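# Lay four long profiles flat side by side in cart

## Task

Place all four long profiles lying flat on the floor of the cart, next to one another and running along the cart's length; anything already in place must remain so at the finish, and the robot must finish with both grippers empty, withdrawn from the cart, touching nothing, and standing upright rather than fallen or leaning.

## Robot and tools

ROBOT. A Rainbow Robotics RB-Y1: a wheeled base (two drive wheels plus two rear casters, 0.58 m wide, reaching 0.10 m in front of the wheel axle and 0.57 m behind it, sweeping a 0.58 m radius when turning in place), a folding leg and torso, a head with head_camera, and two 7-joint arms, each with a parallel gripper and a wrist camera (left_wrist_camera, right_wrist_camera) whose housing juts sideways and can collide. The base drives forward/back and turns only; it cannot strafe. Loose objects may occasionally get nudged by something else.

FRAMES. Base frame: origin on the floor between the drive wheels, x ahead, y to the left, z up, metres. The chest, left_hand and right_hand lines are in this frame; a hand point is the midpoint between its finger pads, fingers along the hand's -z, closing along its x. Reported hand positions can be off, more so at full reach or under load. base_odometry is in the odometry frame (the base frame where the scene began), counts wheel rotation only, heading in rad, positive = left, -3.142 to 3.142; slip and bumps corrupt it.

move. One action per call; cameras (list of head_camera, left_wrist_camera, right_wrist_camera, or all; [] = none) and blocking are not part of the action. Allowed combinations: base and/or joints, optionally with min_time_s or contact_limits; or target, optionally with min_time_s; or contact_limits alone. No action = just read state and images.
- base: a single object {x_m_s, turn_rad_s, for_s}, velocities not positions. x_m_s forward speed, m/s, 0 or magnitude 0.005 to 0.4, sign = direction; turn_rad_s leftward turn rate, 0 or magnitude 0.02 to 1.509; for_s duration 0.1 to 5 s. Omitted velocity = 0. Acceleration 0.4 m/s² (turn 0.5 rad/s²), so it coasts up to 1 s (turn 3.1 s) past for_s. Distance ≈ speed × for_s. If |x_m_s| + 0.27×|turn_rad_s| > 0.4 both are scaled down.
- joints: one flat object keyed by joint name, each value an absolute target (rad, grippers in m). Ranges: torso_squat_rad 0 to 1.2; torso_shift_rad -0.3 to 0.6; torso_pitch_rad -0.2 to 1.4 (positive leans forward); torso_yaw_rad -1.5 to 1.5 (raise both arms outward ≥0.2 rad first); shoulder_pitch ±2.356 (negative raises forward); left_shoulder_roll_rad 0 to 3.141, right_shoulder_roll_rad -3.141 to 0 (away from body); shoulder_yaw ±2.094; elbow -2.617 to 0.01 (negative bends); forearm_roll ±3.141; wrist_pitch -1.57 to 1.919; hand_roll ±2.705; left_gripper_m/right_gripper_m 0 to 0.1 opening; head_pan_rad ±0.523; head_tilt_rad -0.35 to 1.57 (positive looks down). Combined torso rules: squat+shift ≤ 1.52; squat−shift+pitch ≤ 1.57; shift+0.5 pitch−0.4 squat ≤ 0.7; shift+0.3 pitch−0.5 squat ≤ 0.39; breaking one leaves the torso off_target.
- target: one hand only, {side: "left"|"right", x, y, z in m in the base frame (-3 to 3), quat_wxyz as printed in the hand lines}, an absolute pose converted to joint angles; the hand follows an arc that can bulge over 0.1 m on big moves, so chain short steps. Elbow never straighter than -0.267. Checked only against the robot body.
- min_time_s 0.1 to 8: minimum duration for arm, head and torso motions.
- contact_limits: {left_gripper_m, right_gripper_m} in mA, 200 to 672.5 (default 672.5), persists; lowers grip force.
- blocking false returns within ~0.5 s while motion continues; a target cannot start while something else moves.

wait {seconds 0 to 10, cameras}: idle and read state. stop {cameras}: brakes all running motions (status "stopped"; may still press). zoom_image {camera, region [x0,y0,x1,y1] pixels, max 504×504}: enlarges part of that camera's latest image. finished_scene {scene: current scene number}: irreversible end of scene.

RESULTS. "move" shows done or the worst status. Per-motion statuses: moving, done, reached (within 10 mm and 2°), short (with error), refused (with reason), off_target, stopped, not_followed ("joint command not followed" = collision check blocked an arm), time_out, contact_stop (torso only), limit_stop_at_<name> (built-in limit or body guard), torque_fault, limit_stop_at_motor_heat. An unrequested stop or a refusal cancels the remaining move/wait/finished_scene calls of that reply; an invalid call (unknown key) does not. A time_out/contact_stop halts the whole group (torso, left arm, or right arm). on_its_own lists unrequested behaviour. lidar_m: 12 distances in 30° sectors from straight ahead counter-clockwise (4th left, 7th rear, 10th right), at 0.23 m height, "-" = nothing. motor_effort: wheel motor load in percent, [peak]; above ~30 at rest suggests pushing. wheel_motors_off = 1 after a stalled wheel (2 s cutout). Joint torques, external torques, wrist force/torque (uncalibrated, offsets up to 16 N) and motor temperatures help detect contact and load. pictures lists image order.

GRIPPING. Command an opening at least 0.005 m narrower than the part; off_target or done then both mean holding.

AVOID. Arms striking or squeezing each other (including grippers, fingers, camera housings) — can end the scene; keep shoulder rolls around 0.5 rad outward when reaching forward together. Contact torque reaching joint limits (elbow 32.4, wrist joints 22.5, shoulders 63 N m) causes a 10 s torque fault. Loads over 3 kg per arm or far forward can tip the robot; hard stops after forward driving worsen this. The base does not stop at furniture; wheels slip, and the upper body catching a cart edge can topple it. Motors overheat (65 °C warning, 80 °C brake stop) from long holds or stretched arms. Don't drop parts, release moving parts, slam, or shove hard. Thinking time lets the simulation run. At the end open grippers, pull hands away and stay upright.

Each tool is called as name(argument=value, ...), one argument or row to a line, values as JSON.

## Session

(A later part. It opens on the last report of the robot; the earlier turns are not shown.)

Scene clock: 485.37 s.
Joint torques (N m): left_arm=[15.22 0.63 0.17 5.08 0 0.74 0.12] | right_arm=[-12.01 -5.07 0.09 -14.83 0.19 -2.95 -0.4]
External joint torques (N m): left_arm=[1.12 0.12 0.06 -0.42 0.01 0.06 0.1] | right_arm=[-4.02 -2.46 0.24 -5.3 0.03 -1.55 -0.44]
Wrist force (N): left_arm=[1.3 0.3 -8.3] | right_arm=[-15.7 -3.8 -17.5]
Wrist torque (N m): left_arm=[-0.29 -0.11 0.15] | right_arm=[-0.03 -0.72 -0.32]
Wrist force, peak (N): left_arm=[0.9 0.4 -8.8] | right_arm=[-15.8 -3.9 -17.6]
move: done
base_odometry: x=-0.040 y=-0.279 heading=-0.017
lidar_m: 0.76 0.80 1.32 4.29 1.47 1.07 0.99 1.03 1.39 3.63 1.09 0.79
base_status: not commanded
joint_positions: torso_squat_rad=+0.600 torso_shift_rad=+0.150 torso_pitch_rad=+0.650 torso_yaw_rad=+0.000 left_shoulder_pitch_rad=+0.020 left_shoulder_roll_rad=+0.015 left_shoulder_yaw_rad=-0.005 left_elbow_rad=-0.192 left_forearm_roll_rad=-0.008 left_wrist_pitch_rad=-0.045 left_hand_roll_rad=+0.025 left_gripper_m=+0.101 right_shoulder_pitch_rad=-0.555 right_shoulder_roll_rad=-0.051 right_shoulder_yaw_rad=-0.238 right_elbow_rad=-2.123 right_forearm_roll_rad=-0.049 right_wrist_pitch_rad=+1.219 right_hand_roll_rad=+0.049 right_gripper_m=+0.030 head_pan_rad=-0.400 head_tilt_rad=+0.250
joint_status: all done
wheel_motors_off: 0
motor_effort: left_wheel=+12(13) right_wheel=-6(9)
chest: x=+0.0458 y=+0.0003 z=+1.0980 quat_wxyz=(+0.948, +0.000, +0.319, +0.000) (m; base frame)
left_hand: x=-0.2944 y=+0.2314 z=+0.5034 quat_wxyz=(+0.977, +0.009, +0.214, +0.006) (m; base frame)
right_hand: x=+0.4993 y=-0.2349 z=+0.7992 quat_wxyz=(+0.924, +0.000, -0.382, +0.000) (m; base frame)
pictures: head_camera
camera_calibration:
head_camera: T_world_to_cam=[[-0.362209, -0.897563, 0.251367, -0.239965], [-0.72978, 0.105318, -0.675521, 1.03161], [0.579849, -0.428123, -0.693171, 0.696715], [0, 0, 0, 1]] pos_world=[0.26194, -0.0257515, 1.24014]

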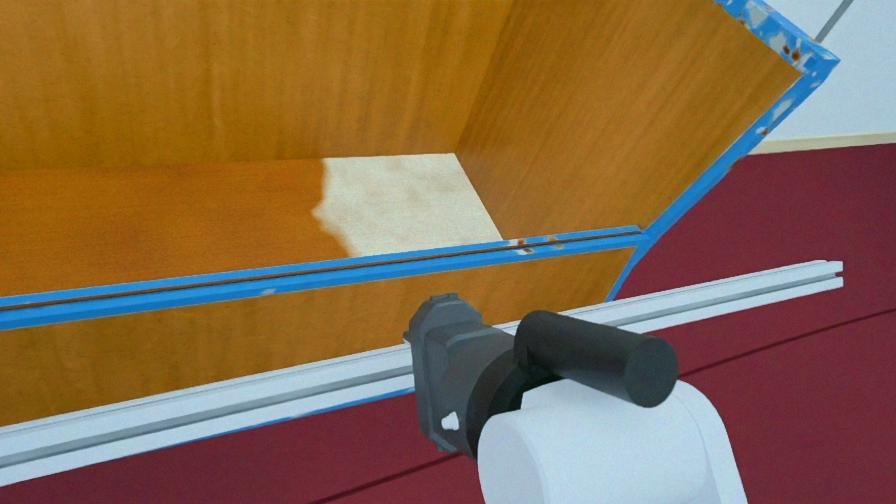

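move(
  target={"side": "right", "x": 0.50, "y": -0.2215, "z": 0.80, "quat_wxyz": [0.9238, 0.0161, -0.3826, -0.0067]},
  min_time_s=1,
  cameras=["head_camera"],
)

move(
  joints={"head_tilt_rad": 0.25, "head_pan_rad": 0.4},
  cameras=["head_camera"],
)

Scene clock: 510.80 s.
Joint torques (N m): left_arm=[15.13 -0.02 -0.78 5.17 -0.12 0.72 0.32] | right_arm=[-12.83 -0.42 1.59 -15.31 0.33 -3.03 -0.75]
External joint torques (N m): left_arm=[1.02 -0.53 -0.89 -0.32 -0.11 0.03 0.3] | right_arm=[-4.72 1.7 1.47 -5.79 0.22 -1.64 -0.78]
Wrist force (N): left_arm=[1.1 0.4 -8.3] | right_arm=[-15.6 -4.4 -17.4]
Wrist torque (N m): left_arm=[-0.30 -0.13 0.15] | right_arm=[-0.05 -0.71 -0.35]
Wrist force, peak (N): left_arm=[1.3 0.5 -8.6] | right_arm=[-16.0 -4.6 -17.5]
move: done
base_odometry: x=-0.040 y=-0.279 heading=-0.017
lidar_m: 0.76 0.79 1.34 4.30 1.47 1.07 0.99 1.03 1.39 3.64 1.09 0.79
base_status: not commanded
joint_positions: torso_squat_rad=+0.600 torso_shift_rad=+0.150 torso_pitch_rad=+0.650 torso_yaw_rad=+0.000 left_shoulder_pitch_rad=+0.020 left_shoulder_roll_rad=+0.015 left_shoulder_yaw_rad=-0.005 left_elbow_rad=-0.192 left_forearm_roll_rad=-0.008 left_wrist_pitch_rad=-0.045 left_hand_roll_rad=+0.025 left_gripper_m=+0.101 right_shoulder_pitch_rad=-0.560 right_shoulder_roll_rad=-0.028 right_shoulder_yaw_rad=-0.226 right_elbow_rad=-2.123 right_forearm_roll_rad=-0.048 right_wrist_pitch_rad=+1.220 right_hand_roll_rad=+0.035 right_gripper_m=+0.030 head_pan_rad=-0.400 head_tilt_rad=+0.250
joint_status: all done
wheel_motors_off: 0
motor_effort: left_wheel=+12(13) right_wheel=-7(9)
chest: x=+0.0458 y=+0.0003 z=+1.0980 quat_wxyz=(+0.948, +0.000, +0.319, +0.000) (m; base frame)
left_hand: x=-0.2944 y=+0.2314 z=+0.5034 quat_wxyz=(+0.977, +0.009, +0.214, +0.006) (m; base frame)
right_hand: x=+0.4995 y=-0.2220 z=+0.7993 quat_wxyz=(+0.924, +0.016, -0.381, -0.007) (m; base frame)
right_hand_status: reached (checked arc, planned for 1.0 s): 1 mm and 0.1 deg off.
pictures: head_camera
camera_calibration:
head_camera: T_world_to_cam=[[-0.362209, -0.897563, 0.251367, -0.239965], [-0.72978, 0.105318, -0.675521, 1.03161], [0.579849, -0.428123, -0.693171, 0.696715], [0, 0, 0, 1]] pos_world=[0.26194, -0.0257515, 1.24014]

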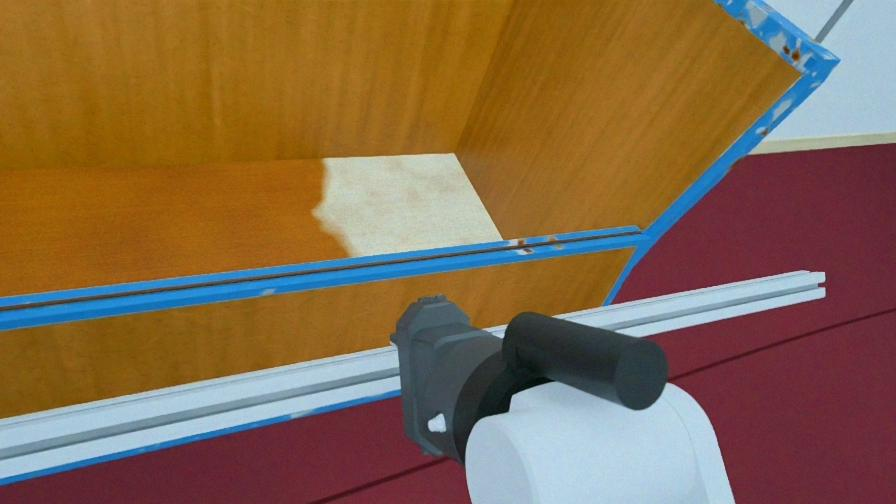

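Scene clock: 512.00 s.
Joint torques (N m): left_arm=[15.24 0.28 -0.21 5.36 -0.29 0.65 0.35] | right_arm=[-12.65 -0.69 1.37 -15.17 0.36 -3.02 -0.64]
External joint torques (N m): left_arm=[1.13 -0.23 -0.32 -0.14 -0.28 -0.04 0.33] | right_arm=[-4.54 1.43 1.25 -5.65 0.25 -1.62 -0.68]
Wrist force (N): left_arm=[1.2 0.5 -8.2] | right_arm=[-15.6 -4.5 -17.6]
Wrist torque (N m): left_arm=[-0.31 -0.12 0.13] | right_arm=[-0.07 -0.71 -0.27]
Wrist force, peak (N): left_arm=[1.2 0.3 -8.5] | right_arm=[-15.9 -4.6 -17.4]
move: done
base_odometry: x=-0.040 y=-0.279 heading=-0.017
lidar_m: 0.76 0.79 1.32 4.30 1.47 1.08 1.00 1.03 1.39 3.62 1.09 0.80
base_status: not commanded
joint_positions: torso_squat_rad=+0.600 torso_shift_rad=+0.150 torso_pitch_rad=+0.650 torso_yaw_rad=+0.000 left_shoulder_pitch_rad=+0.020 left_shoulder_roll_rad=+0.015 left_shoulder_yaw_rad=-0.005 left_elbow_rad=-0.192 left_forearm_roll_rad=-0.008 left_wrist_pitch_rad=-0.045 left_hand_roll_rad=+0.025 left_gripper_m=+0.101 right_shoulder_pitch_rad=-0.560 right_shoulder_roll_rad=-0.028 right_shoulder_yaw_rad=-0.226 right_elbow_rad=-2.123 right_forearm_roll_rad=-0.048 right_wrist_pitch_rad=+1.220 right_hand_roll_rad=+0.035 right_gripper_m=+0.030 head_pan_rad=+0.400 head_tilt_rad=+0.250
joint_status: all done
wheel_motors_off: 0
motor_effort: left_wheel=+12(13) right_wheel=-9(10)
chest: x=+0.0458 y=+0.0003 z=+1.0980 quat_wxyz=(+0.948, +0.000, +0.319, +0.000) (m; base frame)
left_hand: x=-0.2944 y=+0.2314 z=+0.5034 quat_wxyz=(+0.977, +0.009, +0.214, +0.006) (m; base frame)
right_hand: x=+0.4995 y=-0.2220 z=+0.7993 quat_wxyz=(+0.924, +0.016, -0.381, -0.007) (m; base frame)
pictures: head_camera
camera_calibration:
head_camera: T_world_to_cam=[[0.256453, -0.941372, -0.219203, 0.231277], [-0.748777, -0.0500852, -0.660927, 1.01703], [0.611199, 0.333631, -0.717723, 0.721107], [0, 0, 0, 1]] pos_world=[0.261478, 0.0280724, 1.24043]

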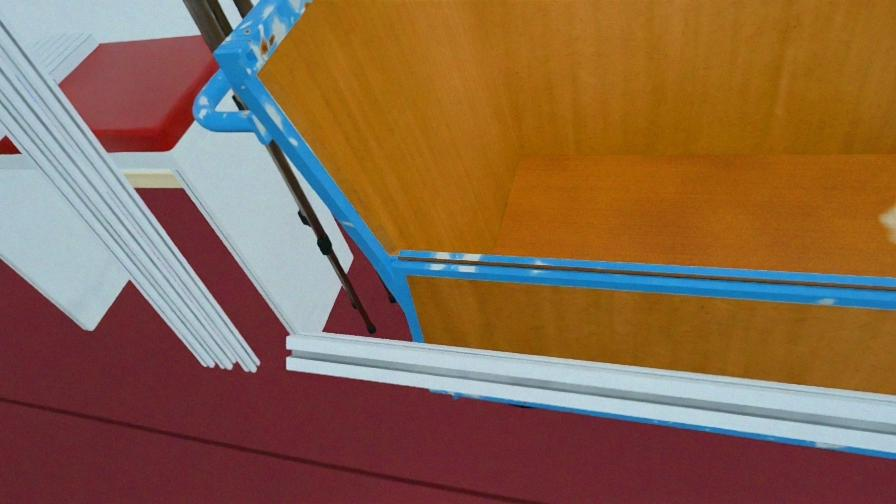

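move(
  base={"x_m_s": 0.15, "for_s": 3.33},
  cameras=["head_camera", "right_wrist_camera"],
)

move(
  joints={"head_tilt_rad": 0.25, "head_pan_rad": -0.4},
  cameras=["head_camera"],
)

Scene clock: 521.60 s.
Joint torques (N m): left_arm=[15.23 0.96 0.03 5.01 0.1 1.22 0.11] | right_arm=[-10.78 -0.95 1.38 -14.93 0.16 -3.01 -0.36]
External joint torques (N m): left_arm=[1.12 0.44 -0.08 -0.49 0.1 0.53 0.09] | right_arm=[-2.67 1.17 1.26 -5.41 0.04 -1.62 -0.39]
Wrist force (N): left_arm=[1.2 0.2 -8.2] | right_arm=[-15.8 -4.5 -17.5]
Wrist torque (N m): left_arm=[-0.30 -0.13 0.16] | right_arm=[-0.08 -0.74 -0.33]
Wrist force, peak (N): left_arm=[1.3 0.4 -8.8] | right_arm=[-17.0 -4.7 -17.2]
move: done
base_odometry: x=+0.460 y=-0.287 heading=-0.017
lidar_m: 0.26 0.28 0.38 1.67 2.21 1.59 1.50 1.55 2.08 4.62 0.37 0.27
base_status: done (sent for 3.33 of 3.33 s)
joint_positions: torso_squat_rad=+0.600 torso_shift_rad=+0.150 torso_pitch_rad=+0.651 torso_yaw_rad=+0.000 left_shoulder_pitch_rad=+0.020 left_shoulder_roll_rad=+0.015 left_shoulder_yaw_rad=-0.005 left_elbow_rad=-0.193 left_forearm_roll_rad=-0.008 left_wrist_pitch_rad=-0.045 left_hand_roll_rad=+0.025 left_gripper_m=+0.101 right_shoulder_pitch_rad=-0.560 right_shoulder_roll_rad=-0.028 right_shoulder_yaw_rad=-0.226 right_elbow_rad=-2.123 right_forearm_roll_rad=-0.048 right_wrist_pitch_rad=+1.220 right_hand_roll_rad=+0.035 right_gripper_m=+0.030 head_pan_rad=+0.400 head_tilt_rad=+0.250
joint_status: not commanded
wheel_motors_off: 0
motor_effort: left_wheel=-6(50) right_wheel=+9(29)
chest: x=+0.0459 y=+0.0003 z=+1.0980 quat_wxyz=(+0.948, +0.000, +0.320, +0.000) (m; base frame)
left_hand: x=-0.2943 y=+0.2314 z=+0.5034 quat_wxyz=(+0.977, +0.009, +0.214, +0.006) (m; base frame)
right_hand: x=+0.4997 y=-0.2219 z=+0.7993 quat_wxyz=(+0.924, +0.016, -0.381, -0.007) (m; base frame)
pictures: head_camera, right_wrist_camera
camera_calibration:
head_camera: T_world_to_cam=[[0.256384, -0.941376, -0.219268, 0.231328], [-0.748888, -0.050043, -0.660805, 1.01692], [0.611093, 0.333627, -0.717815, 0.721116], [0, 0, 0, 1]] pos_world=[0.261578, 0.0280725, 1.24033]
right_wrist_camera: T_world_to_cam=[[-0.704052, 0.042512, -0.708875, 0.929557], [-0.308095, 0.881086, 0.358838, 0.092858], [0.639835, 0.471042, -0.607233, 0.344269], [0, 0, 0, 1]] pos_world=[0.462791, -0.283498, 0.83467]

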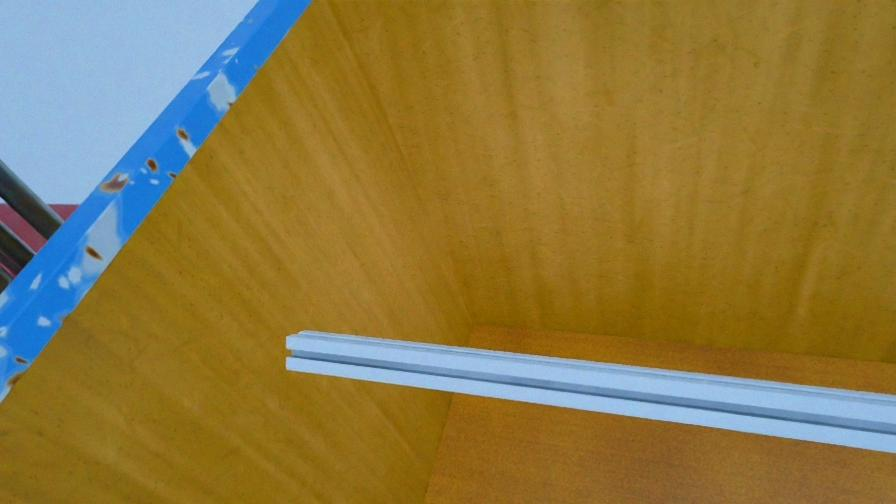

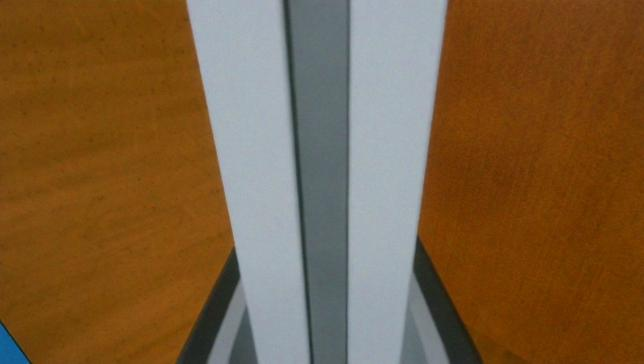

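Scene clock: 522.80 s.
Joint torques (N m): left_arm=[14.88 0.59 -0.18 5.19 0.1 0.72 0.35] | right_arm=[-10.93 -1.08 1.15 -14.99 0.25 -3.22 -0.55]
External joint torques (N m): left_arm=[0.77 0.08 -0.28 -0.31 0.11 0.04 0.33] | right_arm=[-2.82 1.03 1.03 -5.47 0.13 -1.82 -0.59]
Wrist force (N): left_arm=[1.1 0.4 -8.2] | right_arm=[-15.5 -4.5 -17.5]
Wrist torque (N m): left_arm=[-0.32 -0.13 0.14] | right_arm=[-0.05 -0.70 -0.26]
Wrist force, peak (N): left_arm=[1.4 0.2 -8.6] | right_arm=[-15.9 -4.7 -17.6]
move: done
base_odometry: x=+0.460 y=-0.287 heading=-0.017
lidar_m: 0.26 0.28 0.38 1.67 2.21 1.59 1.49 1.54 2.08 4.61 0.37 0.27
base_status: not commanded
joint_positions: torso_squat_rad=+0.600 torso_shift_rad=+0.150 torso_pitch_rad=+0.651 torso_yaw_rad=+0.000 left_shoulder_pitch_rad=+0.020 left_shoulder_roll_rad=+0.015 left_shoulder_yaw_rad=-0.005 left_elbow_rad=-0.193 left_forearm_roll_rad=-0.008 left_wrist_pitch_rad=-0.045 left_hand_roll_rad=+0.025 left_gripper_m=+0.101 right_shoulder_pitch_rad=-0.560 right_shoulder_roll_rad=-0.028 right_shoulder_yaw_rad=-0.226 right_elbow_rad=-2.123 right_forearm_roll_rad=-0.048 right_wrist_pitch_rad=+1.220 right_hand_roll_rad=+0.035 right_gripper_m=+0.030 head_pan_rad=-0.400 head_tilt_rad=+0.250
joint_status: all done
wheel_motors_off: 0
motor_effort: left_wheel=-7(8) right_wheel=+7(10)
chest: x=+0.0459 y=+0.0003 z=+1.0980 quat_wxyz=(+0.948, +0.000, +0.320, +0.000) (m; base frame)
left_hand: x=-0.2943 y=+0.2314 z=+0.5034 quat_wxyz=(+0.977, +0.009, +0.214, +0.006) (m; base frame)
right_hand: x=+0.4997 y=-0.2219 z=+0.7993 quat_wxyz=(+0.924, +0.016, -0.381, -0.007) (m; base frame)
pictures: head_camera
camera_calibration:
head_camera: T_world_to_cam=[[-0.362152, -0.897567, 0.251433, -0.240001], [-0.729894, 0.105301, -0.675402, 1.03149], [0.579742, -0.428117, -0.693263, 0.696731], [0, 0, 0, 1]] pos_world=[0.26204, -0.0257515, 1.24004]

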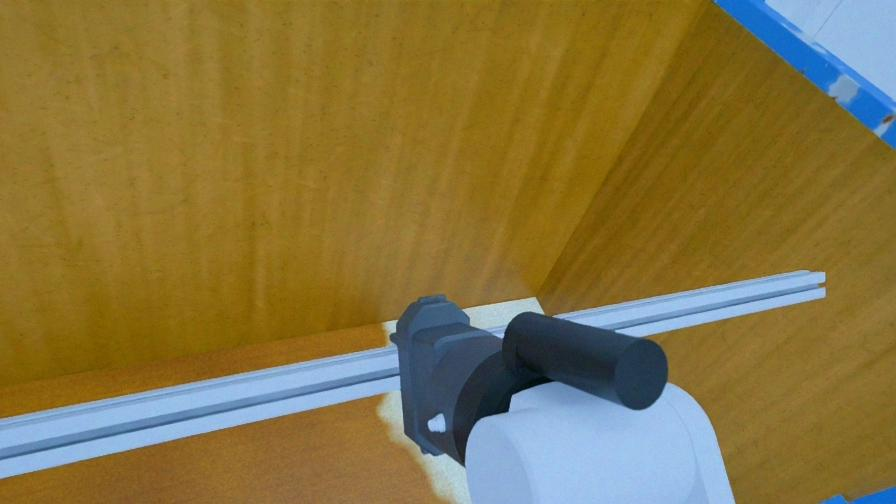

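move(
  joints={"torso_squat_rad": 0.7, "torso_shift_rad": 0.22, "torso_pitch_rad": 0.8},
  min_time_s=1.5,
  cameras=["head_camera"],
)

move(
  target={"side": "right", "x": 0.60, "y": -0.2215, "z": 0.50, "quat_wxyz": [0.9847, 0.0172, -0.1736, -0.0030]},
  min_time_s=2,
  cameras=["head_camera", "right_wrist_camera"],
)

Scene clock: 528.83 s.
Joint torques (N m): left_arm=[18.14 1.12 -0.85 6.57 -0.05 1.17 0.26] | right_arm=[-9.09 -0.74 0.78 -14.81 0.3 -2.78 -0.6]
External joint torques (N m): left_arm=[1 0.63 -0.97 -0.12 -0.04 0.24 0.23] | right_arm=[-3.55 0.87 0.78 -5.25 0.16 -1.6 -0.63]
Wrist force (N): left_arm=[2.1 0.1 -8.0] | right_arm=[-14.4 -4.7 -18.8]
Wrist torque (N m): left_arm=[-0.27 -0.07 0.12] | right_arm=[-0.05 -0.72 -0.30]
Wrist force, peak (N): left_arm=[1.4 0.1 -8.7] | right_arm=[-14.7 -5.0 -19.2]
move: done
base_odometry: x=+0.460 y=-0.287 heading=-0.018
lidar_m: 0.25 0.28 0.38 1.66 2.20 1.58 1.49 1.56 2.07 4.61 0.38 0.27
base_status: not commanded
joint_positions: torso_squat_rad=+0.700 torso_shift_rad=+0.220 torso_pitch_rad=+0.800 torso_yaw_rad=+0.000 left_shoulder_pitch_rad=+0.020 left_shoulder_roll_rad=+0.015 left_shoulder_yaw_rad=-0.005 left_elbow_rad=-0.192 left_forearm_roll_rad=-0.008 left_wrist_pitch_rad=-0.045 left_hand_roll_rad=+0.025 left_gripper_m=+0.101 right_shoulder_pitch_rad=-0.560 right_shoulder_roll_rad=-0.028 right_shoulder_yaw_rad=-0.226 right_elbow_rad=-2.123 right_forearm_roll_rad=-0.048 right_wrist_pitch_rad=+1.220 right_hand_roll_rad=+0.035 right_gripper_m=+0.030 head_pan_rad=-0.400 head_tilt_rad=+0.250
joint_status: all done
wheel_motors_off: 0
motor_effort: left_wheel=-8(9) right_wheel=+11(12)
chest: x=+0.1110 y=+0.0003 z=+1.0185 quat_wxyz=(+0.921, +0.000, +0.390, +0.000) (m; base frame)
left_hand: x=-0.3142 y=+0.2314 z=+0.4814 quat_wxyz=(+0.958, +0.009, +0.287, +0.005) (m; base frame)
right_hand: x=+0.5151 y=-0.2219 z=+0.6554 quat_wxyz=(+0.950, +0.015, -0.311, -0.008) (m; base frame)
pictures: head_camera
camera_calibration:
head_camera: T_world_to_cam=[[-0.32055, -0.897563, 0.302702, -0.253239], [-0.822566, 0.105299, -0.558836, 0.91694], [0.469716, -0.428127, -0.772058, 0.696287], [0, 0, 0, 1]] pos_world=[0.346011, -0.0257515, 1.12665]

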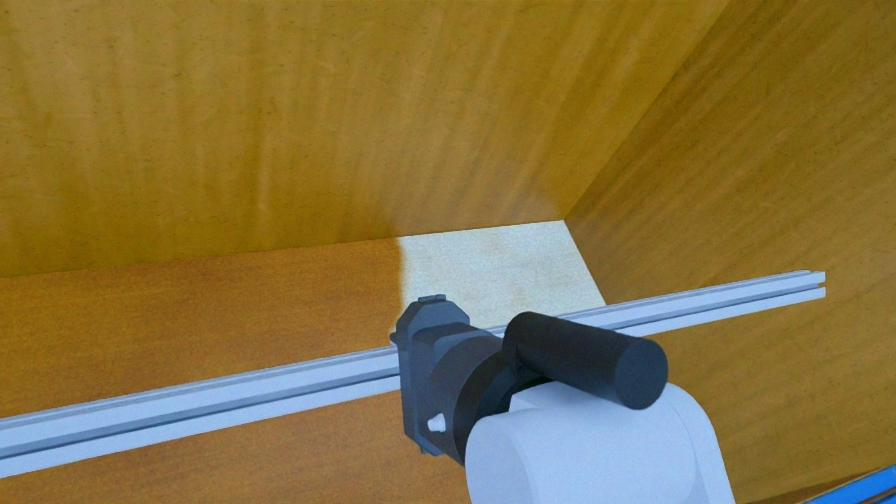

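Scene clock: 531.17 s.
Joint torques (N m): left_arm=[18.73 0.68 0.17 6.18 -0.07 1.19 0.19] | right_arm=[-17.87 -7.33 -0.3 -12.23 0.09 -1.55 -0.46]
External joint torques (N m): left_arm=[1.59 0.19 0.06 -0.51 -0.06 0.26 0.16] | right_arm=[-3.5 -1.58 -0.16 -3.96 -0.1 -0.84 -0.48]
Wrist force (N): left_arm=[2.0 0.5 -7.8] | right_arm=[-10.0 -5.5 -20.7]
Wrist torque (N m): left_arm=[-0.31 -0.09 0.13] | right_arm=[-0.27 -0.58 -0.31]
Wrist force, peak (N): left_arm=[2.1 0.4 -8.5] | right_arm=[-11.4 -5.5 -21.6]
move: done
base_odometry: x=+0.460 y=-0.287 heading=-0.018
lidar_m: 0.26 0.27 0.38 1.68 2.21 1.58 1.50 1.55 2.08 4.62 0.37 0.27
base_status: not commanded
joint_positions: torso_squat_rad=+0.700 torso_shift_rad=+0.220 torso_pitch_rad=+0.800 torso_yaw_rad=+0.000 left_shoulder_pitch_rad=+0.020 left_shoulder_roll_rad=+0.015 left_shoulder_yaw_rad=-0.005 left_elbow_rad=-0.192 left_forearm_roll_rad=-0.008 left_wrist_pitch_rad=-0.045 left_hand_roll_rad=+0.025 left_gripper_m=+0.101 right_shoulder_pitch_rad=-1.139 right_shoulder_roll_rad=-0.228 right_shoulder_yaw_rad=-0.301 right_elbow_rad=-0.941 right_forearm_roll_rad=-0.077 right_wrist_pitch_rad=+0.918 right_hand_roll_rad=+0.018 right_gripper_m=+0.030 head_pan_rad=-0.400 head_tilt_rad=+0.250
joint_status: all done
wheel_motors_off: 0
motor_effort: left_wheel=-9(9) right_wheel=+10(12)
chest: x=+0.1110 y=+0.0003 z=+1.0185 quat_wxyz=(+0.921, +0.000, +0.390, +0.000) (m; base frame)
left_hand: x=-0.3142 y=+0.2314 z=+0.4814 quat_wxyz=(+0.958, +0.009, +0.287, +0.005) (m; base frame)
right_hand: x=+0.5991 y=-0.2215 z=+0.4994 quat_wxyz=(+0.985, +0.017, -0.173, -0.003) (m; base frame)
right_hand_status: reached (checked arc, planned for 2.0 s): 1 mm and 0.1 deg off.
pictures: head_camera, right_wrist_camera
camera_calibration:
head_camera: T_world_to_cam=[[-0.320592, -0.897524, 0.302772, -0.253302], [-0.822561, 0.105294, -0.558844, 0.916947], [0.469696, -0.428209, -0.772025, 0.696254], [0, 0, 0, 1]] pos_world=[0.346011, -0.0257515, 1.12665]
right_wrist_camera: T_world_to_cam=[[-0.937848, 0.030034, -0.345744, 0.74293], [-0.140935, 0.877441, 0.458513, 0.0799536], [0.317141, 0.478743, -0.818674, 0.398946], [0, 0, 0, 1]] pos_world=[0.581501, -0.28346, 0.546811]

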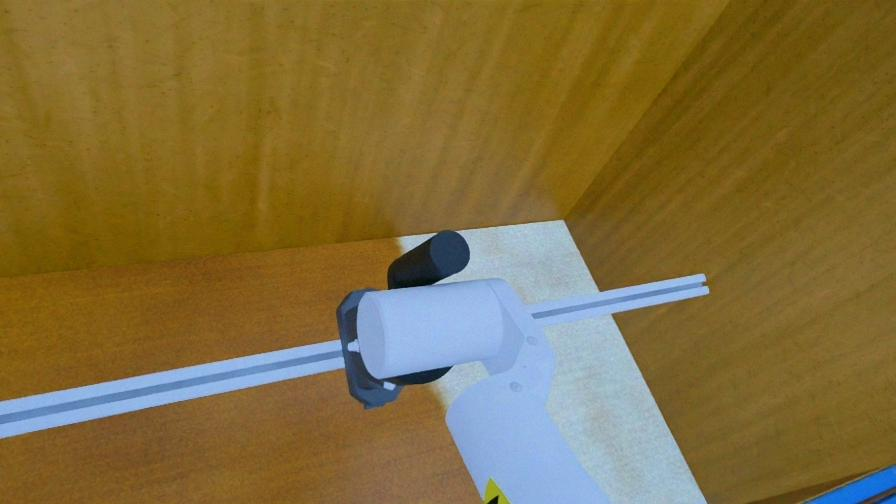

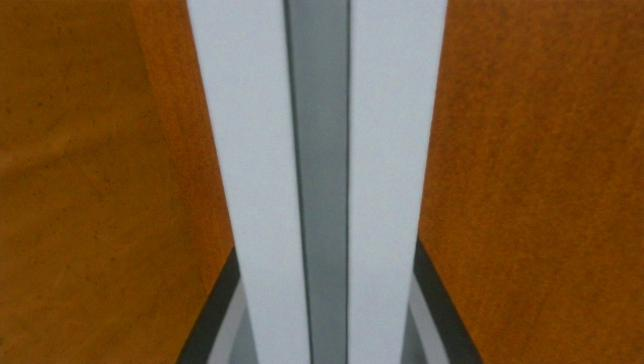

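move(
  target={"side": "right", "x": 0.58, "y": -0.2215, "z": 0.56, "quat_wxyz": [0.9847, 0.0172, -0.1736, -0.0030]},
  min_time_s=1,
  cameras=[],
)

move(
  joints={"torso_squat_rad": 0.85, "torso_shift_rad": 0.38, "torso_pitch_rad": 1.05, "head_tilt_rad": -0.1},
  min_time_s=2,
  cameras=["head_camera", "right_wrist_camera"],
)

Scene clock: 540.30 s.
Joint torques (N m): left_arm=[18.24 0.48 -0.3 6.32 -0.15 1.1 0.3] | right_arm=[-16.37 -5.1 0.69 -14.05 0.22 -1.87 -0.34]
External joint torques (N m): left_arm=[1.1 -0.01 -0.42 -0.37 -0.14 0.16 0.27] | right_arm=[-3.86 -0.22 0.95 -5 0.04 -1.16 -0.36]
Wrist force (N): left_arm=[2.0 0.2 -8.0] | right_arm=[-10.2 -5.4 -20.7]
Wrist torque (N m): left_arm=[-0.29 -0.09 0.12] | right_arm=[0.24 -0.58 -0.19]
Wrist force, peak (N): left_arm=[2.4 0.3 -8.5] | right_arm=[-11.7 -5.8 -21.7]
move: done
base_odometry: x=+0.460 y=-0.287 heading=-0.018
lidar_m: 0.25 0.27 0.38 1.67 2.21 1.58 1.50 1.54 2.08 4.61 0.38 0.27
base_status: not commanded
joint_positions: torso_squat_rad=+0.700 torso_shift_rad=+0.220 torso_pitch_rad=+0.800 torso_yaw_rad=+0.000 left_shoulder_pitch_rad=+0.020 left_shoulder_roll_rad=+0.015 left_shoulder_yaw_rad=-0.005 left_elbow_rad=-0.192 left_forearm_roll_rad=-0.008 left_wrist_pitch_rad=-0.045 left_hand_roll_rad=+0.025 left_gripper_m=+0.101 right_shoulder_pitch_rad=-0.987 right_shoulder_roll_rad=-0.183 right_shoulder_yaw_rad=-0.286 right_elbow_rad=-1.402 right_forearm_roll_rad=-0.066 right_wrist_pitch_rad=+1.222 right_hand_roll_rad=+0.001 right_gripper_m=+0.030 head_pan_rad=-0.400 head_tilt_rad=+0.250
joint_status: all done
wheel_motors_off: 0
motor_effort: left_wheel=-8(9) right_wheel=+11(12)
chest: x=+0.1110 y=+0.0003 z=+1.0185 quat_wxyz=(+0.921, +0.000, +0.390, +0.000) (m; base frame)
left_hand: x=-0.3142 y=+0.2314 z=+0.4814 quat_wxyz=(+0.958, +0.009, +0.287, +0.005) (m; base frame)
right_hand: x=+0.5793 y=-0.2218 z=+0.5593 quat_wxyz=(+0.985, +0.017, -0.173, -0.003) (m; base frame)
right_hand_status: reached (checked arc, planned for 1.0 s): 1 mm and 0.1 deg off.
pictures: none
No camera images: "cameras" was empty.

Scene clock: 542.60 s.
Joint torques (N m): left_arm=[21.6 0.07 0.31 7.77 -0.16 1.37 0.29] | right_arm=[1.95 5.48 0.49 -5.88 0.19 -0.9 -0.33]
External joint torques (N m): left_arm=[1.02 -0.17 0.19 -0.28 -0.14 0.13 0.26] | right_arm=[10.25 9.29 0.89 2.38 0.07 -0.56 -0.33]
Wrist force (N): left_arm=[2.8 0.3 -7.2] | right_arm=[-7.1 -4.7 -21.3]
Wrist torque (N m): left_arm=[-0.33 -0.05 0.13] | right_arm=[-0.24 -0.52 -0.38]
Wrist force, peak (N): left_arm=[4.8 0.3 -8.5] | right_arm=[-15.3 -3.6 -26.0]
move: contact_stop
base_odometry: x=+0.460 y=-0.287 heading=-0.017
lidar_m: 0.26 0.27 0.37 1.67 2.22 1.58 1.50 1.55 2.07 4.65 0.38 0.27
base_status: not commanded
joint_positions: torso_squat_rad=+0.833 torso_shift_rad=+0.354 torso_pitch_rad=+1.002 torso_yaw_rad=-0.005 left_shoulder_pitch_rad=+0.020 left_shoulder_roll_rad=+0.015 left_shoulder_yaw_rad=-0.005 left_elbow_rad=-0.192 left_forearm_roll_rad=-0.008 left_wrist_pitch_rad=-0.045 left_hand_roll_rad=+0.025 left_gripper_m=+0.101 right_shoulder_pitch_rad=-0.991 right_shoulder_roll_rad=-0.185 right_shoulder_yaw_rad=-0.286 right_elbow_rad=-1.404 right_forearm_roll_rad=-0.066 right_wrist_pitch_rad=+1.222 right_hand_roll_rad=+0.001 right_gripper_m=+0.030 head_pan_rad=-0.400 head_tilt_rad=-0.100
joint_status: torso_shift_rad contact_stop (moved +0.134 of +0.160); torso_pitch_rad contact_stop (moved +0.201 of +0.250); the others done
wheel_motors_off: 0
on_its_own: torso_shift_rad is held at +0.357, not at your +0.380, since a contact_stop; torso_pitch_rad is held at +1.008, not at your +1.050, since a contact_stop
motor_effort: left_wheel=+5(43) right_wheel=-14(29)
chest: x=+0.1959 y=+0.0012 z=+0.8886 quat_wxyz=(+0.877, -0.003, +0.480, -0.002) (m; base frame)
left_hand: x=-0.3276 y=+0.2306 z=+0.4459 quat_wxyz=(+0.924, +0.007, +0.382, +0.002) (m; base frame)
right_hand: x=+0.5654 y=-0.2254 z=+0.3482 quat_wxyz=(+0.997, +0.013, -0.076, -0.005) (m; base frame)
pictures: head_camera, right_wrist_camera
camera_calibration:
head_camera: T_world_to_cam=[[-0.265557, -0.898836, 0.348673, -0.234132], [-0.752604, -0.0327628, -0.657658, 0.983143], [0.60255, -0.437058, -0.667768, 0.368182], [0, 0, 0, 1]] pos_world=[0.455894, -0.0173194, 0.974067]
right_wrist_camera: T_world_to_cam=[[-0.987136, 0.0304297, -0.156958, 0.621252], [-0.0476321, 0.881167, 0.470399, 0.0919917], [0.152621, 0.471824, -0.868383, 0.396578], [0, 0, 0, 1]] pos_world=[0.557116, -0.28708, 0.39862]

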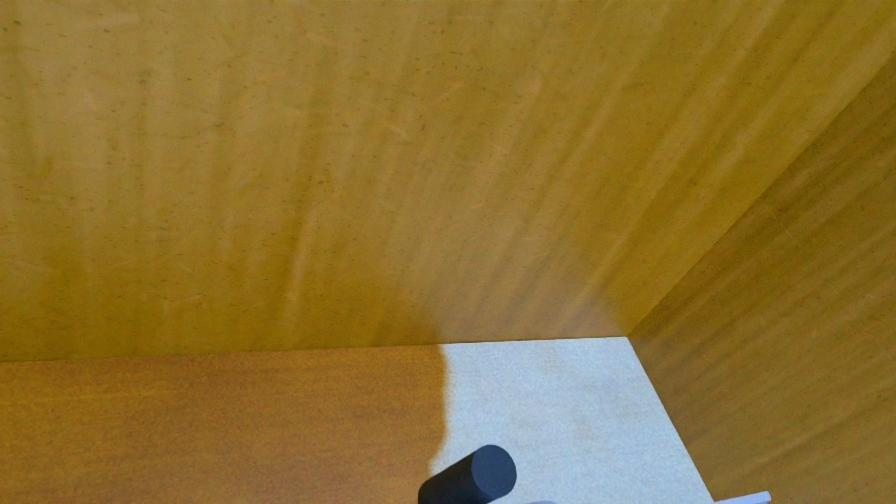

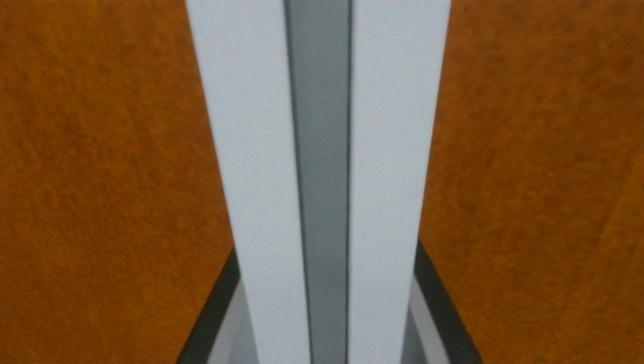

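move(
  joints={"torso_squat_rad": 0.76, "torso_shift_rad": 0.28, "torso_pitch_rad": 0.9},
  min_time_s=1,
  cameras=["head_camera"],
)

Scene clock: 549.70 s.
Joint torques (N m): left_arm=[20.09 -0.55 -0.01 7.31 -0.2 1.37 0.11] | right_arm=[-12.21 -3.48 0.47 -12.53 0.33 -0.97 -0.12]
External joint torques (N m): left_arm=[1.14 -0.92 -0.13 -0.09 -0.19 0.28 0.07] | right_arm=[-1.77 0.85 0.8 -3.84 0.14 -0.45 -0.14]
Wrist force (N): left_arm=[2.6 0.0 -8.0] | right_arm=[-8.9 -5.0 -20.9]
Wrist torque (N m): left_arm=[-0.30 -0.04 0.15] | right_arm=[0.06 -0.56 -0.36]
Wrist force, peak (N): left_arm=[2.4 0.0 -8.1] | right_arm=[-11.2 -4.8 -25.1]
move: done
base_odometry: x=+0.460 y=-0.287 heading=-0.017
lidar_m: 0.26 0.27 0.37 1.68 2.21 1.58 1.49 1.55 2.08 4.66 0.37 0.28
base_status: not commanded
joint_positions: torso_squat_rad=+0.760 torso_shift_rad=+0.280 torso_pitch_rad=+0.900 torso_yaw_rad=-0.004 left_shoulder_pitch_rad=+0.020 left_shoulder_roll_rad=+0.015 left_shoulder_yaw_rad=-0.005 left_elbow_rad=-0.192 left_forearm_roll_rad=-0.008 left_wrist_pitch_rad=-0.045 left_hand_roll_rad=+0.025 left_gripper_m=+0.101 right_shoulder_pitch_rad=-0.987 right_shoulder_roll_rad=-0.183 right_shoulder_yaw_rad=-0.286 right_elbow_rad=-1.403 right_forearm_roll_rad=-0.066 right_wrist_pitch_rad=+1.222 right_hand_roll_rad=+0.001 right_gripper_m=+0.030 head_pan_rad=-0.400 head_tilt_rad=-0.100
joint_status: all done
wheel_motors_off: 0
motor_effort: left_wheel=+5(6) right_wheel=-5(14)
chest: x=+0.1547 y=+0.0003 z=+0.9604 quat_wxyz=(+0.900, -0.001, +0.435, -0.002) (m; base frame)
left_hand: x=-0.3214 y=+0.2310 z=+0.4677 quat_wxyz=(+0.942, +0.008, +0.334, +0.003) (m; base frame)
right_hand: x=+0.5747 y=-0.2242 z=+0.4576 quat_wxyz=(+0.992, +0.015, -0.124, -0.005) (m; base frame)
pictures: head_camera
camera_calibration:
head_camera: T_world_to_cam=[[-0.299052, -0.899925, 0.317337, -0.235595], [-0.682176, -0.0309134, -0.730534, 1.05837], [0.667236, -0.434947, -0.604663, 0.369894], [0, 0, 0, 1]] pos_world=[0.404736, -0.0184157, 1.0716]

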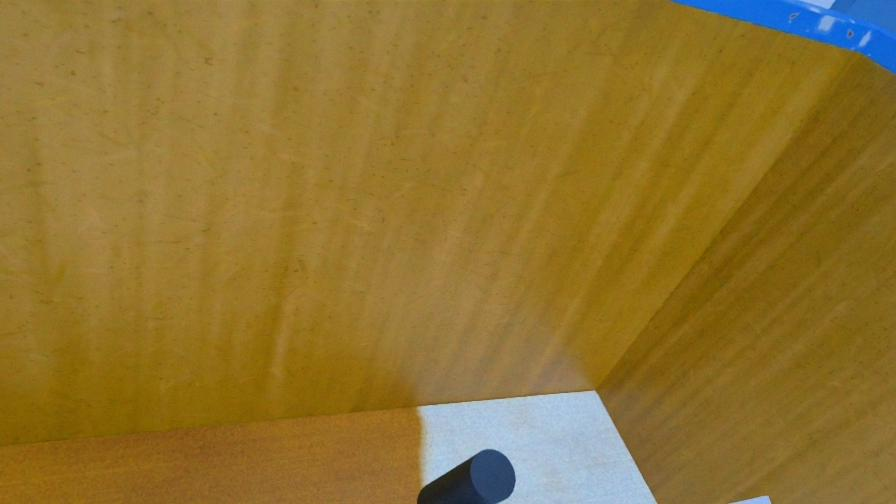

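move(
  target={"side": "right", "x": 0.57, "y": -0.2215, "z": 0.455, "quat_wxyz": [0.99985, 0.01745, 0, 0]},
  min_time_s=1,
  cameras=[],
)

move(
  joints={"torso_squat_rad": 0.805, "torso_shift_rad": 0.33, "torso_pitch_rad": 0.975, "torso_yaw_rad": 0},
  min_time_s=1,
  cameras=[],
)

move(
  target={"side": "right", "x": 0.59, "y": -0.2215, "z": 0.40, "quat_wxyz": [0.99985, 0.01745, 0, 0]},
  min_time_s=1,
  cameras=["head_camera"],
)

Scene clock: 566.57 s.
Joint torques (N m): left_arm=[20.06 0.56 -0.31 7.04 -0.1 1.3 0.48] | right_arm=[-16.36 -7.94 -0.67 -11.53 -0.03 -0.28 -0.45]
External joint torques (N m): left_arm=[1.1 0.18 -0.43 -0.36 -0.09 0.21 0.45] | right_arm=[-3.03 -2.33 -0.37 -3.43 -0.2 -0.23 -0.45]
Wrist force (N): left_arm=[2.4 -0.1 -7.9] | right_arm=[-5.1 -5.3 -21.6]
Wrist torque (N m): left_arm=[-0.26 -0.05 0.12] | right_arm=[-0.05 -0.49 -0.32]
Wrist force, peak (N): left_arm=[2.3 -0.1 -8.3] | right_arm=[-7.5 -5.1 -22.1]
move: done
base_odometry: x=+0.460 y=-0.287 heading=-0.017
lidar_m: 0.26 0.27 0.38 1.68 2.22 1.60 1.49 1.55 2.08 4.65 0.39 0.28
base_status: not commanded
joint_positions: torso_squat_rad=+0.760 torso_shift_rad=+0.280 torso_pitch_rad=+0.900 torso_yaw_rad=-0.004 left_shoulder_pitch_rad=+0.020 left_shoulder_roll_rad=+0.015 left_shoulder_yaw_rad=-0.005 left_elbow_rad=-0.192 left_forearm_roll_rad=-0.008 left_wrist_pitch_rad=-0.045 left_hand_roll_rad=+0.025 left_gripper_m=+0.101 right_shoulder_pitch_rad=-1.182 right_shoulder_roll_rad=-0.250 right_shoulder_yaw_rad=-0.296 right_elbow_rad=-1.151 right_forearm_roll_rad=-0.081 right_wrist_pitch_rad=+1.424 right_hand_roll_rad=-0.002 right_gripper_m=+0.030 head_pan_rad=-0.400 head_tilt_rad=-0.100
joint_status: all done
wheel_motors_off: 0
motor_effort: left_wheel=+5(6) right_wheel=-5(7)
chest: x=+0.1547 y=+0.0003 z=+0.9604 quat_wxyz=(+0.900, -0.001, +0.435, -0.002) (m; base frame)
left_hand: x=-0.3214 y=+0.2310 z=+0.4677 quat_wxyz=(+0.942, +0.008, +0.334, +0.003) (m; base frame)
right_hand: x=+0.5693 y=-0.2213 z=+0.4546 quat_wxyz=(+1.000, +0.018, +0.001, +0.000) (m; base frame)
right_hand_status: reached (checked arc, planned for 1.0 s): 1 mm and 0.1 deg off.
pictures: none
No camera images: "cameras" was empty.

Scene clock: 567.90 s.
Joint torques (N m): left_arm=[21.08 0.26 0 7.75 -0.21 1.59 0.34] | right_arm=[-15.24 -7.97 -0.94 -11.69 0.02 0.15 -0.45]
External joint torques (N m): left_arm=[0.89 -0.17 -0.13 -0.14 -0.2 0.39 0.3] | right_arm=[-3.48 -2.94 -0.66 -3.94 -0.15 0.05 -0.45]
Wrist force (N): left_arm=[2.7 0.3 -7.4] | right_arm=[-3.5 -5.3 -21.7]
Wrist torque (N m): left_arm=[-0.29 -0.05 0.14] | right_arm=[0.06 -0.43 -0.31]
Wrist force, peak (N): left_arm=[2.3 0.0 -8.3] | right_arm=[-3.9 -5.3 -22.9]
move: done
base_odometry: x=+0.460 y=-0.287 heading=-0.017
lidar_m: 0.26 0.28 0.38 1.66 2.21 1.59 1.50 1.55 2.07 4.65 0.38 0.27
base_status: not commanded
joint_positions: torso_squat_rad=+0.805 torso_shift_rad=+0.330 torso_pitch_rad=+0.976 torso_yaw_rad=+0.000 left_shoulder_pitch_rad=+0.020 left_shoulder_roll_rad=+0.015 left_shoulder_yaw_rad=-0.005 left_elbow_rad=-0.192 left_forearm_roll_rad=-0.008 left_wrist_pitch_rad=-0.045 left_hand_roll_rad=+0.025 left_gripper_m=+0.101 right_shoulder_pitch_rad=-1.182 right_shoulder_roll_rad=-0.250 right_shoulder_yaw_rad=-0.296 right_elbow_rad=-1.151 right_forearm_roll_rad=-0.081 right_wrist_pitch_rad=+1.424 right_hand_roll_rad=-0.002 right_gripper_m=+0.030 head_pan_rad=-0.400 head_tilt_rad=-0.100
joint_status: all done
wheel_motors_off: 0
motor_effort: left_wheel=+5(6) right_wheel=-5(8)
chest: x=+0.1855 y=+0.0003 z=+0.9130 quat_wxyz=(+0.883, +0.000, +0.469, +0.000) (m; base frame)
left_hand: x=-0.3267 y=+0.2313 z=+0.4581 quat_wxyz=(+0.929, +0.009, +0.370, +0.004) (m; base frame)
right_hand: x=+0.5614 y=-0.2190 z=+0.3769 quat_wxyz=(+0.999, +0.019, +0.038, +0.000) (m; base frame)
pictures: none
No camera images: "cameras" was empty.

Scene clock: 569.23 s.
Joint torques (N m): left_arm=[20.96 0.3 -0.28 7.27 -0.15 1.36 0.25] | right_arm=[-16.22 -8.3 -0.98 -12.24 0.2 0.05 -0.58]
External joint torques (N m): left_arm=[0.77 -0.12 -0.41 -0.62 -0.14 0.15 0.22] | right_arm=[-3.88 -2.95 -0.65 -4.1 0.03 0.1 -0.58]
Wrist force (N): left_arm=[2.9 0.2 -7.7] | right_arm=[-4.6 -5.1 -21.5]
Wrist torque (N m): left_arm=[-0.31 -0.03 0.15] | right_arm=[-0.01 -0.42 -0.33]
Wrist force, peak (N): left_arm=[2.8 0.2 -8.0] | right_arm=[-5.0 -5.3 -21.9]
move: done
base_odometry: x=+0.460 y=-0.287 heading=-0.017
lidar_m: 0.26 0.28 0.37 1.68 2.21 1.59 1.50 1.54 2.09 4.65 0.39 0.28
base_status: not commanded
joint_positions: torso_squat_rad=+0.805 torso_shift_rad=+0.330 torso_pitch_rad=+0.976 torso_yaw_rad=+0.000 left_shoulder_pitch_rad=+0.020 left_shoulder_roll_rad=+0.015 left_shoulder_yaw_rad=-0.005 left_elbow_rad=-0.192 left_forearm_roll_rad=-0.008 left_wrist_pitch_rad=-0.045 left_hand_roll_rad=+0.025 left_gripper_m=+0.101 right_shoulder_pitch_rad=-1.195 right_shoulder_roll_rad=-0.259 right_shoulder_yaw_rad=-0.300 right_elbow_rad=-1.226 right_forearm_roll_rad=-0.082 right_wrist_pitch_rad=+1.438 right_hand_roll_rad=-0.004 right_gripper_m=+0.030 head_pan_rad=-0.400 head_tilt_rad=-0.100
joint_status: all done
wheel_motors_off: 0
motor_effort: left_wheel=+4(5) right_wheel=-5(7)
chest: x=+0.1855 y=+0.0003 z=+0.9130 quat_wxyz=(+0.883, +0.000, +0.469, +0.000) (m; base frame)
left_hand: x=-0.3267 y=+0.2313 z=+0.4581 quat_wxyz=(+0.929, +0.009, +0.370, +0.004) (m; base frame)
right_hand: x=+0.5892 y=-0.2213 z=+0.3995 quat_wxyz=(+1.000, +0.018, +0.001, +0.000) (m; base frame)
right_hand_status: reached (checked arc, planned for 1.0 s): 1 mm and 0.1 deg off.
pictures: head_camera
camera_calibration:
head_camera: T_world_to_cam=[[-0.272604, -0.901488, 0.336165, -0.233492], [-0.735068, -0.030292, -0.677316, 1.00605], [0.620776, -0.431743, -0.654397, 0.374759], [0, 0, 0, 1]] pos_world=[0.44322, -0.0182151, 1.00514]

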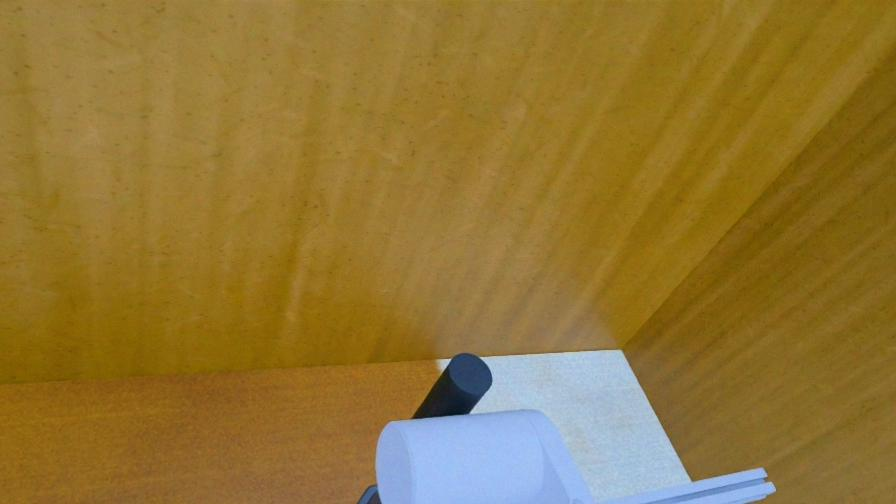

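move(
  target={"side": "right", "x": 0.64, "y": -0.2215, "z": 0.46, "quat_wxyz": [0.99985, 0.01745, 0, 0]},
  min_time_s=1,
  cameras=[],
)

move(
  joints={"torso_squat_rad": 0.85, "torso_shift_rad": 0.38, "torso_pitch_rad": 1.05, "head_pan_rad": -0.5},
  min_time_s=1,
  cameras=["head_camera"],
)

move(
  target={"side": "right", "x": 0.65, "y": -0.2215, "z": 0.33, "quat_wxyz": [0.99985, 0.01745, 0, 0]},
  min_time_s=1.5,
)

Scene clock: 585.57 s.
Joint torques (N m): left_arm=[21.29 -0.09 -0.12 7.29 -0.34 1.78 0.01] | right_arm=[-18.15 -9.66 -0.88 -11.74 0.26 -0.07 -0.56]
External joint torques (N m): left_arm=[1.1 -0.52 -0.25 -0.61 -0.33 0.58 -0.02] | right_arm=[-2.84 -3.04 -0.52 -3.33 0.08 -0.02 -0.56]
Wrist force (N): left_arm=[2.7 0.1 -7.6] | right_arm=[-5.0 -5.0 -21.5]
Wrist torque (N m): left_arm=[-0.30 -0.06 0.15] | right_arm=[-0.11 -0.46 -0.33]
Wrist force, peak (N): left_arm=[3.1 -0.1 -8.0] | right_arm=[-5.2 -5.5 -22.2]
move: done
base_odometry: x=+0.460 y=-0.287 heading=-0.017
lidar_m: 0.26 0.28 0.38 1.67 2.22 1.60 1.50 1.55 2.08 4.66 0.38 0.27
base_status: not commanded
joint_positions: torso_squat_rad=+0.805 torso_shift_rad=+0.330 torso_pitch_rad=+0.976 torso_yaw_rad=+0.000 left_shoulder_pitch_rad=+0.020 left_shoulder_roll_rad=+0.015 left_shoulder_yaw_rad=-0.005 left_elbow_rad=-0.192 left_forearm_roll_rad=-0.008 left_wrist_pitch_rad=-0.045 left_hand_roll_rad=+0.025 left_gripper_m=+0.101 right_shoulder_pitch_rad=-1.353 right_shoulder_roll_rad=-0.319 right_shoulder_yaw_rad=-0.309 right_elbow_rad=-1.218 right_forearm_roll_rad=-0.090 right_wrist_pitch_rad=+1.598 right_hand_roll_rad=-0.015 right_gripper_m=+0.030 head_pan_rad=-0.400 head_tilt_rad=-0.100
joint_status: all done
wheel_motors_off: 0
motor_effort: left_wheel=+5(5) right_wheel=-5(9)
chest: x=+0.1855 y=+0.0003 z=+0.9130 quat_wxyz=(+0.883, +0.000, +0.469, +0.000) (m; base frame)
left_hand: x=-0.3267 y=+0.2313 z=+0.4581 quat_wxyz=(+0.929, +0.009, +0.370, +0.004) (m; base frame)
right_hand: x=+0.6396 y=-0.2213 z=+0.4589 quat_wxyz=(+1.000, +0.018, +0.000, +0.000) (m; base frame)
right_hand_status: reached (checked arc, planned for 1.0 s): 1 mm and 0.1 deg off.
pictures: none
No camera images: "cameras" was empty.

Scene clock: 586.90 s.
Joint torques (N m): left_arm=[22.71 0.69 0.06 8.02 -0.2 1.77 0.54] | right_arm=[-16.66 -8.65 -0.75 -12.07 0.07 0.11 -0.45]
External joint torques (N m): left_arm=[1.39 0.29 -0.07 -0.32 -0.19 0.46 0.51] | right_arm=[-2.79 -2.51 -0.38 -3.91 -0.11 0.01 -0.45]
Wrist force (N): left_arm=[2.9 -0.1 -7.3] | right_arm=[-3.7 -5.0 -21.8]
Wrist torque (N m): left_arm=[-0.28 -0.06 0.17] | right_arm=[-0.04 -0.46 -0.36]
Wrist force, peak (N): left_arm=[3.2 0.2 -7.6] | right_arm=[-4.1 -5.0 -22.8]
move: done
base_odometry: x=+0.460 y=-0.287 heading=-0.017
lidar_m: 0.26 0.28 0.38 1.68 2.21 1.59 1.50 1.54 2.08 4.64 0.38 0.28
base_status: not commanded
joint_positions: torso_squat_rad=+0.850 torso_shift_rad=+0.380 torso_pitch_rad=+1.051 torso_yaw_rad=+0.000 left_shoulder_pitch_rad=+0.020 left_shoulder_roll_rad=+0.015 left_shoulder_yaw_rad=-0.005 left_elbow_rad=-0.192 left_forearm_roll_rad=-0.008 left_wrist_pitch_rad=-0.045 left_hand_roll_rad=+0.025 left_gripper_m=+0.101 right_shoulder_pitch_rad=-1.353 right_shoulder_roll_rad=-0.319 right_shoulder_yaw_rad=-0.309 right_elbow_rad=-1.218 right_forearm_roll_rad=-0.090 right_wrist_pitch_rad=+1.598 right_hand_roll_rad=-0.015 right_gripper_m=+0.030 head_pan_rad=-0.500 head_tilt_rad=-0.100
joint_status: all done
wheel_motors_off: 0
motor_effort: left_wheel=+4(5) right_wheel=-5(8)
chest: x=+0.2120 y=+0.0003 z=+0.8633 quat_wxyz=(+0.865, +0.000, +0.501, +0.000) (m; base frame)
left_hand: x=-0.3329 y=+0.2313 z=+0.4481 quat_wxyz=(+0.915, +0.009, +0.404, +0.004) (m; base frame)
right_hand: x=+0.6307 y=-0.2213 z=+0.3764 quat_wxyz=(+0.999, +0.018, +0.038, -0.001) (m; base frame)
pictures: head_camera
camera_calibration:
head_camera: T_world_to_cam=[[-0.290305, -0.85396, 0.431828, -0.286518], [-0.785597, -0.0449879, -0.6171, 0.950671], [0.546406, -0.51839, -0.657808, 0.345606], [0, 0, 0, 1]] pos_world=[0.474826, -0.0227479, 0.937729]

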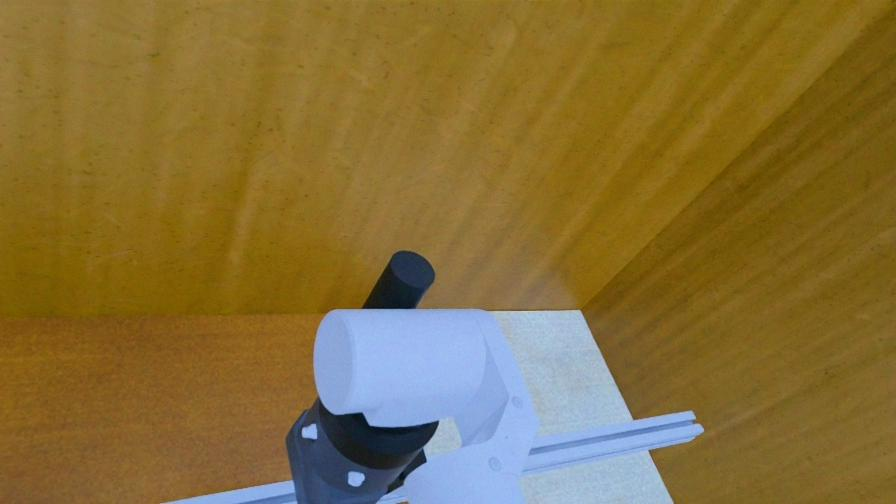

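Scene clock: 588.73 s.
Joint torques (N m): left_arm=[22.03 0.38 -0.22 8.05 -0.1 1.53 0.23] | right_arm=[-18.25 -9.35 -0.83 -10.74 0.14 -0.16 -0.09]
External joint torques (N m): left_arm=[0.71 -0.02 -0.35 -0.28 -0.09 0.23 0.19] | right_arm=[-3.72 -3.03 -0.61 -2.99 -0.04 -0.11 -0.08]
Wrist force (N): left_arm=[2.6 0.0 -6.9] | right_arm=[-4.8 -4.7 -21.3]
Wrist torque (N m): left_arm=[-0.29 -0.09 0.16] | right_arm=[-0.06 -0.49 -0.33]
Wrist force, peak (N): left_arm=[3.2 0.2 -7.4] | right_arm=[-4.4 -5.0 -21.9]
move: done
base_odometry: x=+0.460 y=-0.287 heading=-0.017
lidar_m: 0.26 0.27 0.38 1.67 2.22 1.59 1.50 1.55 2.07 4.65 0.37 0.27
base_status: not commanded
joint_positions: torso_squat_rad=+0.850 torso_shift_rad=+0.380 torso_pitch_rad=+1.051 torso_yaw_rad=+0.000 left_shoulder_pitch_rad=+0.020 left_shoulder_roll_rad=+0.015 left_shoulder_yaw_rad=-0.005 left_elbow_rad=-0.192 left_forearm_roll_rad=-0.008 left_wrist_pitch_rad=-0.045 left_hand_roll_rad=+0.025 left_gripper_m=+0.101 right_shoulder_pitch_rad=-1.416 right_shoulder_roll_rad=-0.333 right_shoulder_yaw_rad=-0.312 right_elbow_rad=-0.937 right_forearm_roll_rad=-0.085 right_wrist_pitch_rad=+1.305 right_hand_roll_rad=+0.005 right_gripper_m=+0.030 head_pan_rad=-0.500 head_tilt_rad=-0.100
joint_status: all done
wheel_motors_off: 0
motor_effort: left_wheel=+4(5) right_wheel=-6(7)
chest: x=+0.2120 y=+0.0003 z=+0.8633 quat_wxyz=(+0.865, +0.000, +0.501, +0.000) (m; base frame)
left_hand: x=-0.3329 y=+0.2313 z=+0.4481 quat_wxyz=(+0.915, +0.009, +0.404, +0.004) (m; base frame)
right_hand: x=+0.6490 y=-0.2212 z=+0.3297 quat_wxyz=(+1.000, +0.018, +0.000, +0.000) (m; base frame)
right_hand_status: reached (checked arc, planned for 1.5 s): 1 mm and 0.0 deg off.
pictures: head_camera, left_wrist_camera, right_wrist_camera
camera_calibration:
head_camera: T_world_to_cam=[[-0.290305, -0.85396, 0.431828, -0.286518], [-0.785597, -0.0449879, -0.6171, 0.950671], [0.546406, -0.51839, -0.657808, 0.345606], [0, 0, 0, 1]] pos_world=[0.474826, -0.0227479, 0.937729]
left_wrist_camera: T_world_to_cam=[[0.698092, 0.0354384, -0.71513, 0.544024], [0.3531, -0.885916, 0.300786, 0.219687], [-0.622886, -0.462489, -0.630965, 0.261211], [0, 0, 0, 1]] pos_world=[-0.294646, 0.296152, 0.487784]
right_wrist_camera: T_world_to_cam=[[-0.999818, 0.0181437, -0.0059021, 0.656507], [0.0130671, 0.876568, 0.481101, 0.0570121], [0.0139025, 0.480936, -0.876645, 0.460461], [0, 0, 0, 1]] pos_world=[0.649241, -0.283339, 0.380108]

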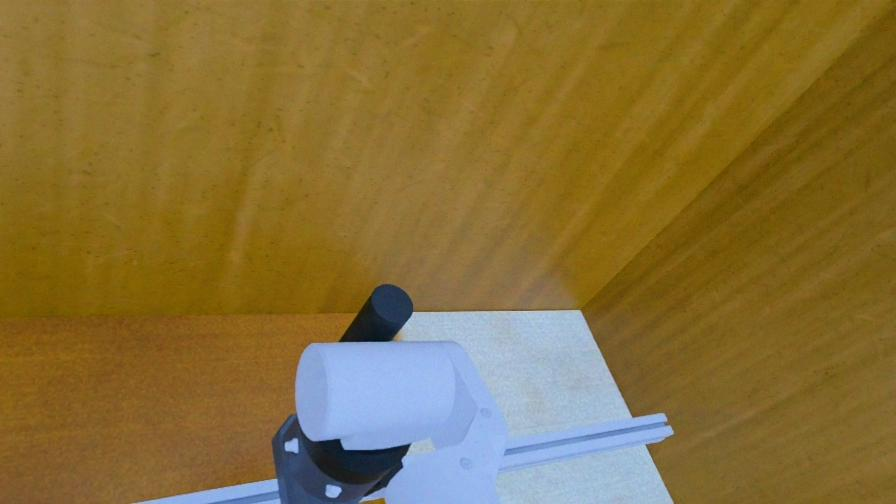

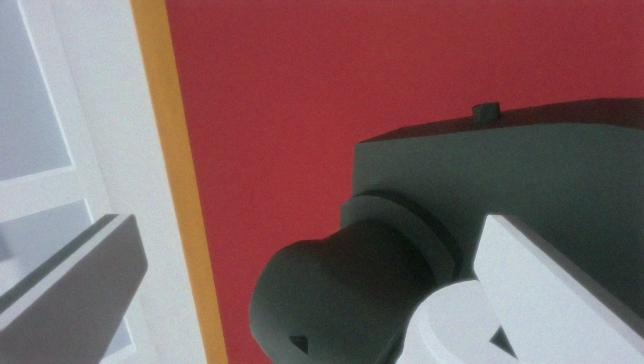

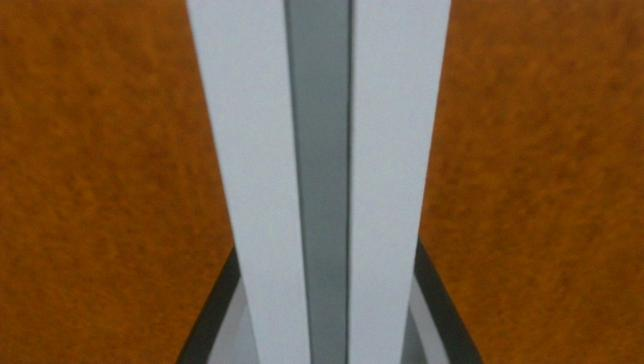

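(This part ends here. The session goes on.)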